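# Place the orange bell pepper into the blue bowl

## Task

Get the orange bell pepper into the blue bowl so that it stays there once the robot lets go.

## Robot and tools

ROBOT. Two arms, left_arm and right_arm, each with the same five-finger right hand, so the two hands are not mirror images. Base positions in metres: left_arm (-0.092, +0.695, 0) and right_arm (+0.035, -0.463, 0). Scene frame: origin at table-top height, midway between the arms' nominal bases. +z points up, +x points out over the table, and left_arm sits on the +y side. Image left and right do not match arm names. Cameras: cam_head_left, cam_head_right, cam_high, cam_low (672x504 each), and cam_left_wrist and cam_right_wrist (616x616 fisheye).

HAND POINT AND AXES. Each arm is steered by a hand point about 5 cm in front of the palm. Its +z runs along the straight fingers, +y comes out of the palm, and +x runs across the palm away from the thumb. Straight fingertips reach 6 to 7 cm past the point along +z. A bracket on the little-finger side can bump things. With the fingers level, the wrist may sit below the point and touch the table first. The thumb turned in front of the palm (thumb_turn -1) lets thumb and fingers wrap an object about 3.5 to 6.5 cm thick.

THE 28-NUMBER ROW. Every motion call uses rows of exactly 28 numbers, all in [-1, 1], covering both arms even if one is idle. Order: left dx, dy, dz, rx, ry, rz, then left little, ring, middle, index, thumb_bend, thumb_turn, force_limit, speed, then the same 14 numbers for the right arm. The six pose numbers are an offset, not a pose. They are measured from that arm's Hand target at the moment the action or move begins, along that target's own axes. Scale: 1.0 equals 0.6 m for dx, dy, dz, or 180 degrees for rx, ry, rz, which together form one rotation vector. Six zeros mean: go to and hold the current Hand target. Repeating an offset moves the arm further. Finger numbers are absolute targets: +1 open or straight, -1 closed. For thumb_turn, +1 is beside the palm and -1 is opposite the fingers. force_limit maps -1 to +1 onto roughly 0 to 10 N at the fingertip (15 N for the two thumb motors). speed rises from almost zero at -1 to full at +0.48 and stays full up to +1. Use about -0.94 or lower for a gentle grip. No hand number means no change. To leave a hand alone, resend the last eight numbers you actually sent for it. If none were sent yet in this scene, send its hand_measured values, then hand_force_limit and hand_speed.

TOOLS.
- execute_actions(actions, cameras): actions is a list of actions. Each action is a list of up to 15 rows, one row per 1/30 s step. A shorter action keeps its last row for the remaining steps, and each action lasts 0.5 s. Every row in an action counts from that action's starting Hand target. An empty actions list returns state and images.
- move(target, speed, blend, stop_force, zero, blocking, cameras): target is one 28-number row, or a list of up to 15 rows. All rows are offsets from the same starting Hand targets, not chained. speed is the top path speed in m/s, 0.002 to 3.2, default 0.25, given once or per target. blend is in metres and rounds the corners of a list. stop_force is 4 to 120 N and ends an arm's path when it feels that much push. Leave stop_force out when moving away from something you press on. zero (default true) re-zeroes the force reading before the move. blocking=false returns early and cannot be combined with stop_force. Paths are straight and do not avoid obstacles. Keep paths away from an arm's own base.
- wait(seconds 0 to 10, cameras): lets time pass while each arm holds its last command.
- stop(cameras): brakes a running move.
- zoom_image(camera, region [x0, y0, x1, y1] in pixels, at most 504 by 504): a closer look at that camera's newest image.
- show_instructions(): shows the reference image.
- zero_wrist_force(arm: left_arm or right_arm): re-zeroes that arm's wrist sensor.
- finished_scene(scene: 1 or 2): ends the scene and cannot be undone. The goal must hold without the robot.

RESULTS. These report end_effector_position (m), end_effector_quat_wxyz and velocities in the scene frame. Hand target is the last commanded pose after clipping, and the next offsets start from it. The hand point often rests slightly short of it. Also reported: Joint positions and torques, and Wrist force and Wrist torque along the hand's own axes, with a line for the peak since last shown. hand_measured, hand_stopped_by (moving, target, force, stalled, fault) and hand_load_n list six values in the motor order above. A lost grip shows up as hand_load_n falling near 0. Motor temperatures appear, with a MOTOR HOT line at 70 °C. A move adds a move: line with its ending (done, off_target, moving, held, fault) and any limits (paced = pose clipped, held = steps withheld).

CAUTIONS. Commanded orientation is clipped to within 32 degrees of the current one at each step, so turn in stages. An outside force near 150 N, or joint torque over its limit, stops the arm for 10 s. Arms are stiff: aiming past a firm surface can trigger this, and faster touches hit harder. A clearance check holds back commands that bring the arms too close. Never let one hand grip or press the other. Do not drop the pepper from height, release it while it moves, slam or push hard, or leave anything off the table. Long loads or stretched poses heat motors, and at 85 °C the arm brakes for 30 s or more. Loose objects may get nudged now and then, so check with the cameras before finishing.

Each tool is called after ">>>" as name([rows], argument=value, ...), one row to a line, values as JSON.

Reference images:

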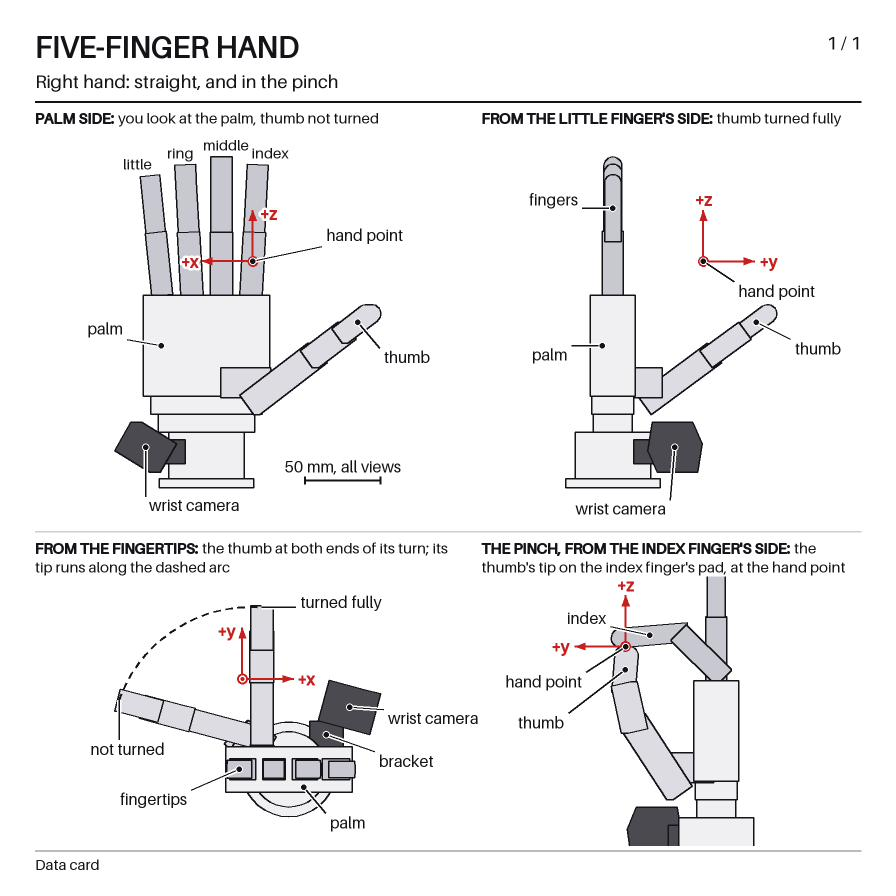

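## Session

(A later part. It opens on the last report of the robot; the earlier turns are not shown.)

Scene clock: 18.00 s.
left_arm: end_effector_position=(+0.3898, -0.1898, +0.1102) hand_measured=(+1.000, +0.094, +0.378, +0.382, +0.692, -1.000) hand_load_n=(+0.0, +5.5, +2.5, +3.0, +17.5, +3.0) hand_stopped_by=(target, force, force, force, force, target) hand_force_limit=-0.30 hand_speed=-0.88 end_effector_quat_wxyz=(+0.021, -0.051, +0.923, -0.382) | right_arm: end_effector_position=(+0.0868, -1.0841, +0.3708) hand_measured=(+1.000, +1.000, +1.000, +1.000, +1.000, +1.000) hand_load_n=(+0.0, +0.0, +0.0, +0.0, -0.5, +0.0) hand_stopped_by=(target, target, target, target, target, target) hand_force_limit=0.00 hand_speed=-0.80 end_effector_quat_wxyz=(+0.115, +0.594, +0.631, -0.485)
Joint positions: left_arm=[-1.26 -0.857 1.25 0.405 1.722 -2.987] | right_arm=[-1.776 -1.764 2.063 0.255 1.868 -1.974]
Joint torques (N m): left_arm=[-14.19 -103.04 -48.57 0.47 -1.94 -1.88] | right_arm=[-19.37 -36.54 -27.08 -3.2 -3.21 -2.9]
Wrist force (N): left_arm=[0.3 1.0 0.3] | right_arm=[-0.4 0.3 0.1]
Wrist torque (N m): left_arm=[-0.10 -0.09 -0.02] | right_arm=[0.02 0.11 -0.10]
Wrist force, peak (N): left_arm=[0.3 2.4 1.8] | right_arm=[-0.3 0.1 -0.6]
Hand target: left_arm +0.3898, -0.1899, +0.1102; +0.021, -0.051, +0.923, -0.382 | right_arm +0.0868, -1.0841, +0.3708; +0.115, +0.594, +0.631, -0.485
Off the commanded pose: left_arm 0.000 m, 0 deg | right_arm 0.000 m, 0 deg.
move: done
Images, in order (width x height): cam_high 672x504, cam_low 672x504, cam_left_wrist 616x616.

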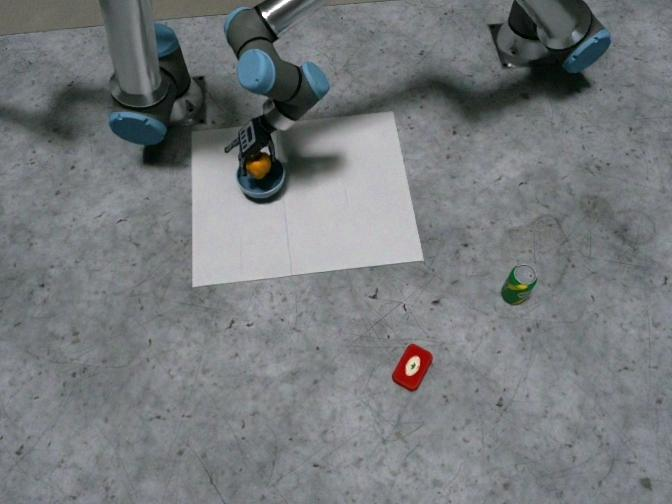

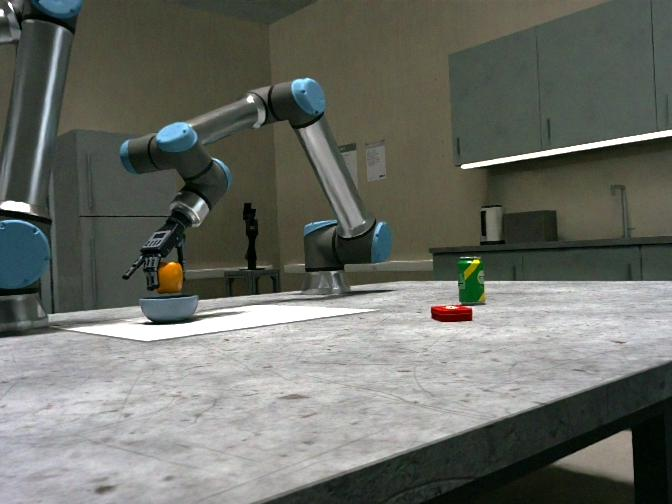

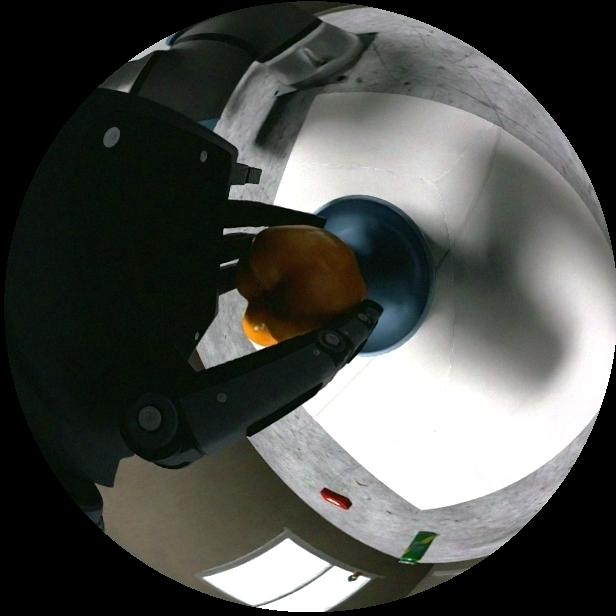

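>>> move(target=[0,0.0507,0.0507,0,0,0,1,-0.2,-1,-0.97,-1,-1,-0.3,-0.88,0,0,0,0,0,0,1,1,1,1,1,1,0,-0.8], speed=0.08, stop_force=8, cameras=["cam_low","cam_high"])

>>> zoom_image(camera="cam_high", region=[190, 100, 350, 220])

Scene clock: 19.83 s.
left_arm: end_effector_position=(+0.3898, -0.1899, +0.0672) hand_measured=(+1.000, +0.094, +0.378, +0.382, +0.692, -1.000) hand_load_n=(+0.0, +5.5, +2.5, +2.5, +17.5, +3.0) hand_stopped_by=(target, force, force, force, force, target) hand_force_limit=-0.30 hand_speed=-0.88 end_effector_quat_wxyz=(+0.021, -0.051, +0.923, -0.382) | right_arm: end_effector_position=(+0.0868, -1.0841, +0.3708) hand_measured=(+1.000, +1.000, +1.000, +1.000, +1.000, +1.000) hand_load_n=(+0.0, +0.0, +0.0, +0.0, +0.0, +0.0) hand_stopped_by=(target, target, target, target, target, target) hand_force_limit=0.00 hand_speed=-0.80 end_effector_quat_wxyz=(+0.115, +0.594, +0.631, -0.485)
Joint positions: left_arm=[-1.26 -0.827 1.278 0.346 1.722 -2.987] | right_arm=[-1.776 -1.764 2.063 0.255 1.868 -1.974]
Joint torques (N m): left_arm=[7.78 -114.33 -51.49 3.52 1.24 1.24] | right_arm=[-21.91 -35.94 -26.75 -3.17 -3.21 -2.74]
Wrist force (N): left_arm=[0.3 1.3 0.7] | right_arm=[-0.3 0.4 -0.4]
Wrist torque (N m): left_arm=[-0.06 -0.12 -0.02] | right_arm=[0.05 0.10 -0.09]
Wrist force, peak (N): left_arm=[0.5 1.8 1.2] | right_arm=[-0.5 0.3 0.0]
Hand target: left_arm +0.3898, -0.1899, +0.0672; +0.021, -0.051, +0.923, -0.382 | right_arm +0.0868, -1.0841, +0.3708; +0.115, +0.594, +0.631, -0.485
Off the commanded pose: left_arm 0.000 m, 0 deg | right_arm 0.000 m, 0 deg.
move: done
Images, in order (width x height): cam_high 672x504, cam_low 672x504.

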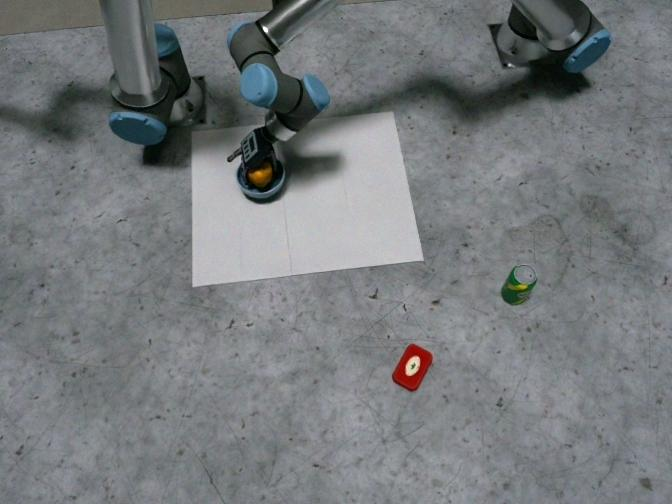

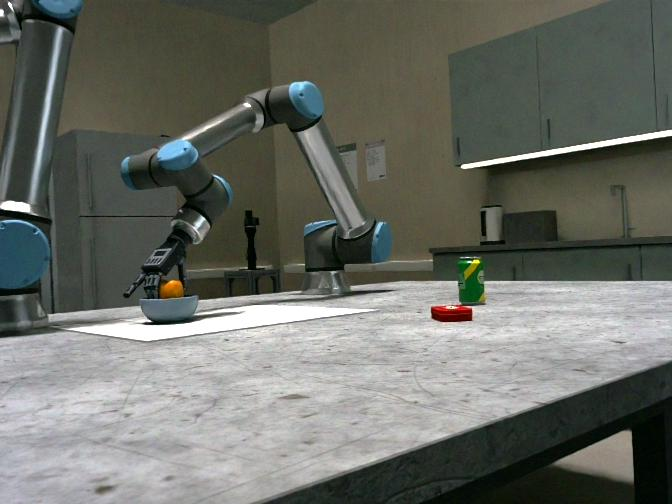

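Scaled by 3.150 from the camera's 672x504 image, which has a finer 960x720 frame.

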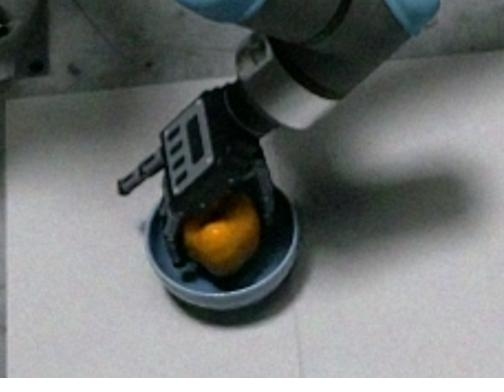

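>>> execute_actions([
  [[0,0,0,0,0,0,1,0.32,0.5,0.5,0.85,-1,-0.3,-0.85,0,0,0,0,0,0,1,1,1,1,1,1,0,-0.8]],
])

>>> move(target=[0,-0.165,-0.165,0,0,0,1,0.32,0.5,0.5,0.85,-1,-0.3,-0.85,0,0,0,0,0,0,1,1,1,1,1,1,0,-0.8], speed=0.15, cameras=["cam_left_wrist","cam_low","cam_high"])

Scene clock: 20.93 s.
left_arm: end_effector_position=(+0.3898, -0.1899, +0.0672) hand_measured=(+1.000, +0.320, +0.500, +0.500, +0.850, -1.000) hand_load_n=(+0.0, +0.0, +0.0, +0.0, +0.0, +0.0) hand_stopped_by=(target, target, target, target, target, target) hand_force_limit=-0.30 hand_speed=-0.85 end_effector_quat_wxyz=(+0.021, -0.051, +0.923, -0.382) | right_arm: end_effector_position=(+0.0868, -1.0841, +0.3708) hand_measured=(+1.000, +1.000, +1.000, +1.000, +1.000, +1.000) hand_load_n=(+0.0, +0.0, +0.0, +0.0, +0.0, -0.5) hand_stopped_by=(target, target, target, target, target, target) hand_force_limit=0.00 hand_speed=-0.80 end_effector_quat_wxyz=(+0.115, +0.594, +0.631, -0.485)
Joint positions: left_arm=[-1.26 -0.827 1.278 0.346 1.722 -2.987] | right_arm=[-1.776 -1.764 2.063 0.255 1.868 -1.974]
Joint torques (N m): left_arm=[6.65 -111.53 -47.73 3.97 1.39 1.05] | right_arm=[-20.98 -35.58 -26.22 -3.27 -3.36 -2.87]
Wrist force (N): left_arm=[0.8 0.4 -0.3] | right_arm=[-0.3 0.1 -0.1]
Wrist torque (N m): left_arm=[-0.06 -0.17 0.01] | right_arm=[0.01 0.09 -0.09]
Wrist force, peak (N): left_arm=[0.6 1.1 0.4] | right_arm=[-0.4 0.4 -0.2]
Hand target: left_arm +0.3898, -0.1899, +0.0672; +0.021, -0.051, +0.923, -0.382 | right_arm +0.0868, -1.0841, +0.3708; +0.115, +0.594, +0.631, -0.485
Off the commanded pose: left_arm 0.000 m, 0 deg | right_arm 0.000 m, 0 deg.

Scene clock: 22.30 s.
left_arm: end_effector_position=(+0.3897, -0.1899, +0.2073) hand_measured=(+1.000, +0.320, +0.500, +0.500, +0.850, -1.000) hand_load_n=(+0.0, +0.0, +0.0, +0.0, +0.0, +0.0) hand_stopped_by=(target, target, target, target, target, target) hand_force_limit=-0.30 hand_speed=-0.85 end_effector_quat_wxyz=(+0.021, -0.051, +0.922, -0.382) | right_arm: end_effector_position=(+0.0868, -1.0841, +0.3708) hand_measured=(+1.000, +1.000, +1.000, +1.000, +1.000, +1.000) hand_load_n=(+0.0, +0.0, +0.0, +0.0, +0.0, +0.0) hand_stopped_by=(target, target, target, target, target, target) hand_force_limit=0.00 hand_speed=-0.80 end_effector_quat_wxyz=(+0.115, +0.594, +0.631, -0.485)
Joint positions: left_arm=[-1.26 -0.911 1.163 0.545 1.722 -2.987] | right_arm=[-1.776 -1.764 2.063 0.255 1.868 -1.974]
Joint torques (N m): left_arm=[-12.22 -84.16 -37.48 2.75 -1.61 -1.37] | right_arm=[-21.5 -36.94 -26.75 -3.03 -3.17 -2.85]
Wrist force (N): left_arm=[0.1 0.0 -0.3] | right_arm=[-0.5 0.5 0.2]
Wrist torque (N m): left_arm=[-0.12 -0.05 -0.02] | right_arm=[0.04 0.12 -0.10]
Wrist force, peak (N): left_arm=[0.4 -1.4 -1.9] | right_arm=[-0.5 0.5 0.2]
Hand target: left_arm +0.3897, -0.1899, +0.2072; +0.021, -0.051, +0.923, -0.382 | right_arm +0.0868, -1.0841, +0.3708; +0.115, +0.594, +0.631, -0.485
Off the commanded pose: left_arm 0.000 m, 0 deg | right_arm 0.000 m, 0 deg.
move: done
Images, in order (width x height): cam_high 672x504, cam_low 672x504, cam_left_wrist 616x616.

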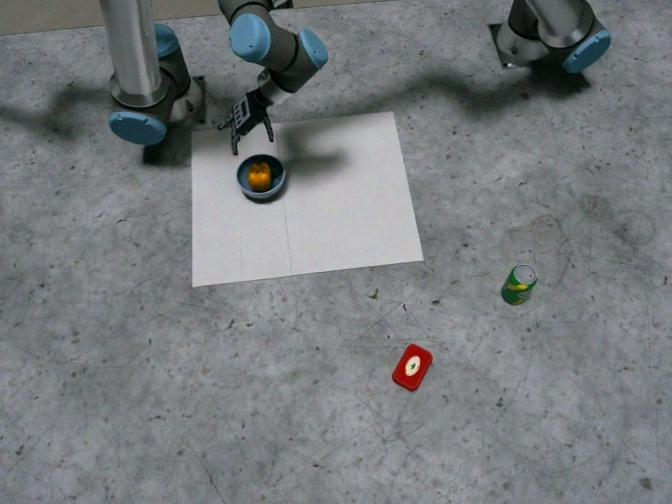

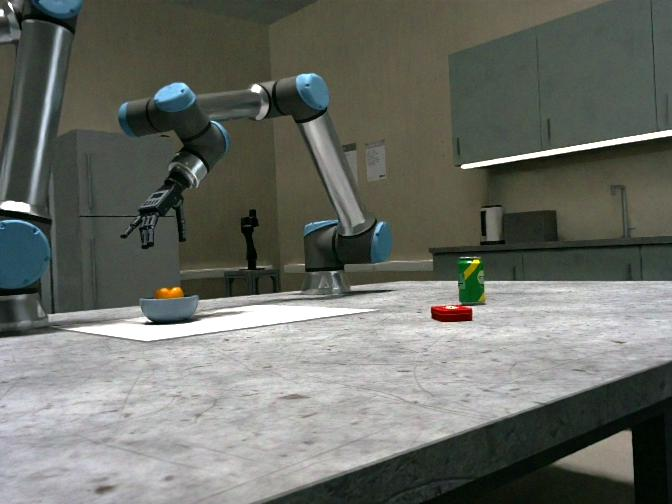

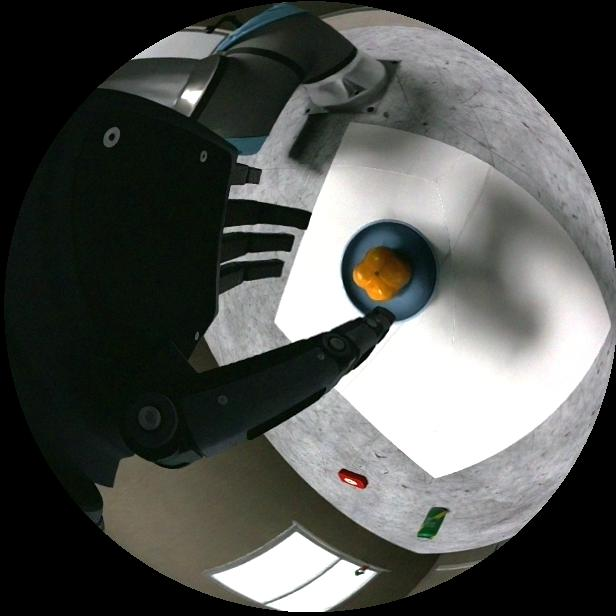

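>>> finished_scene(scene=2)

The scene is finished: the task was done.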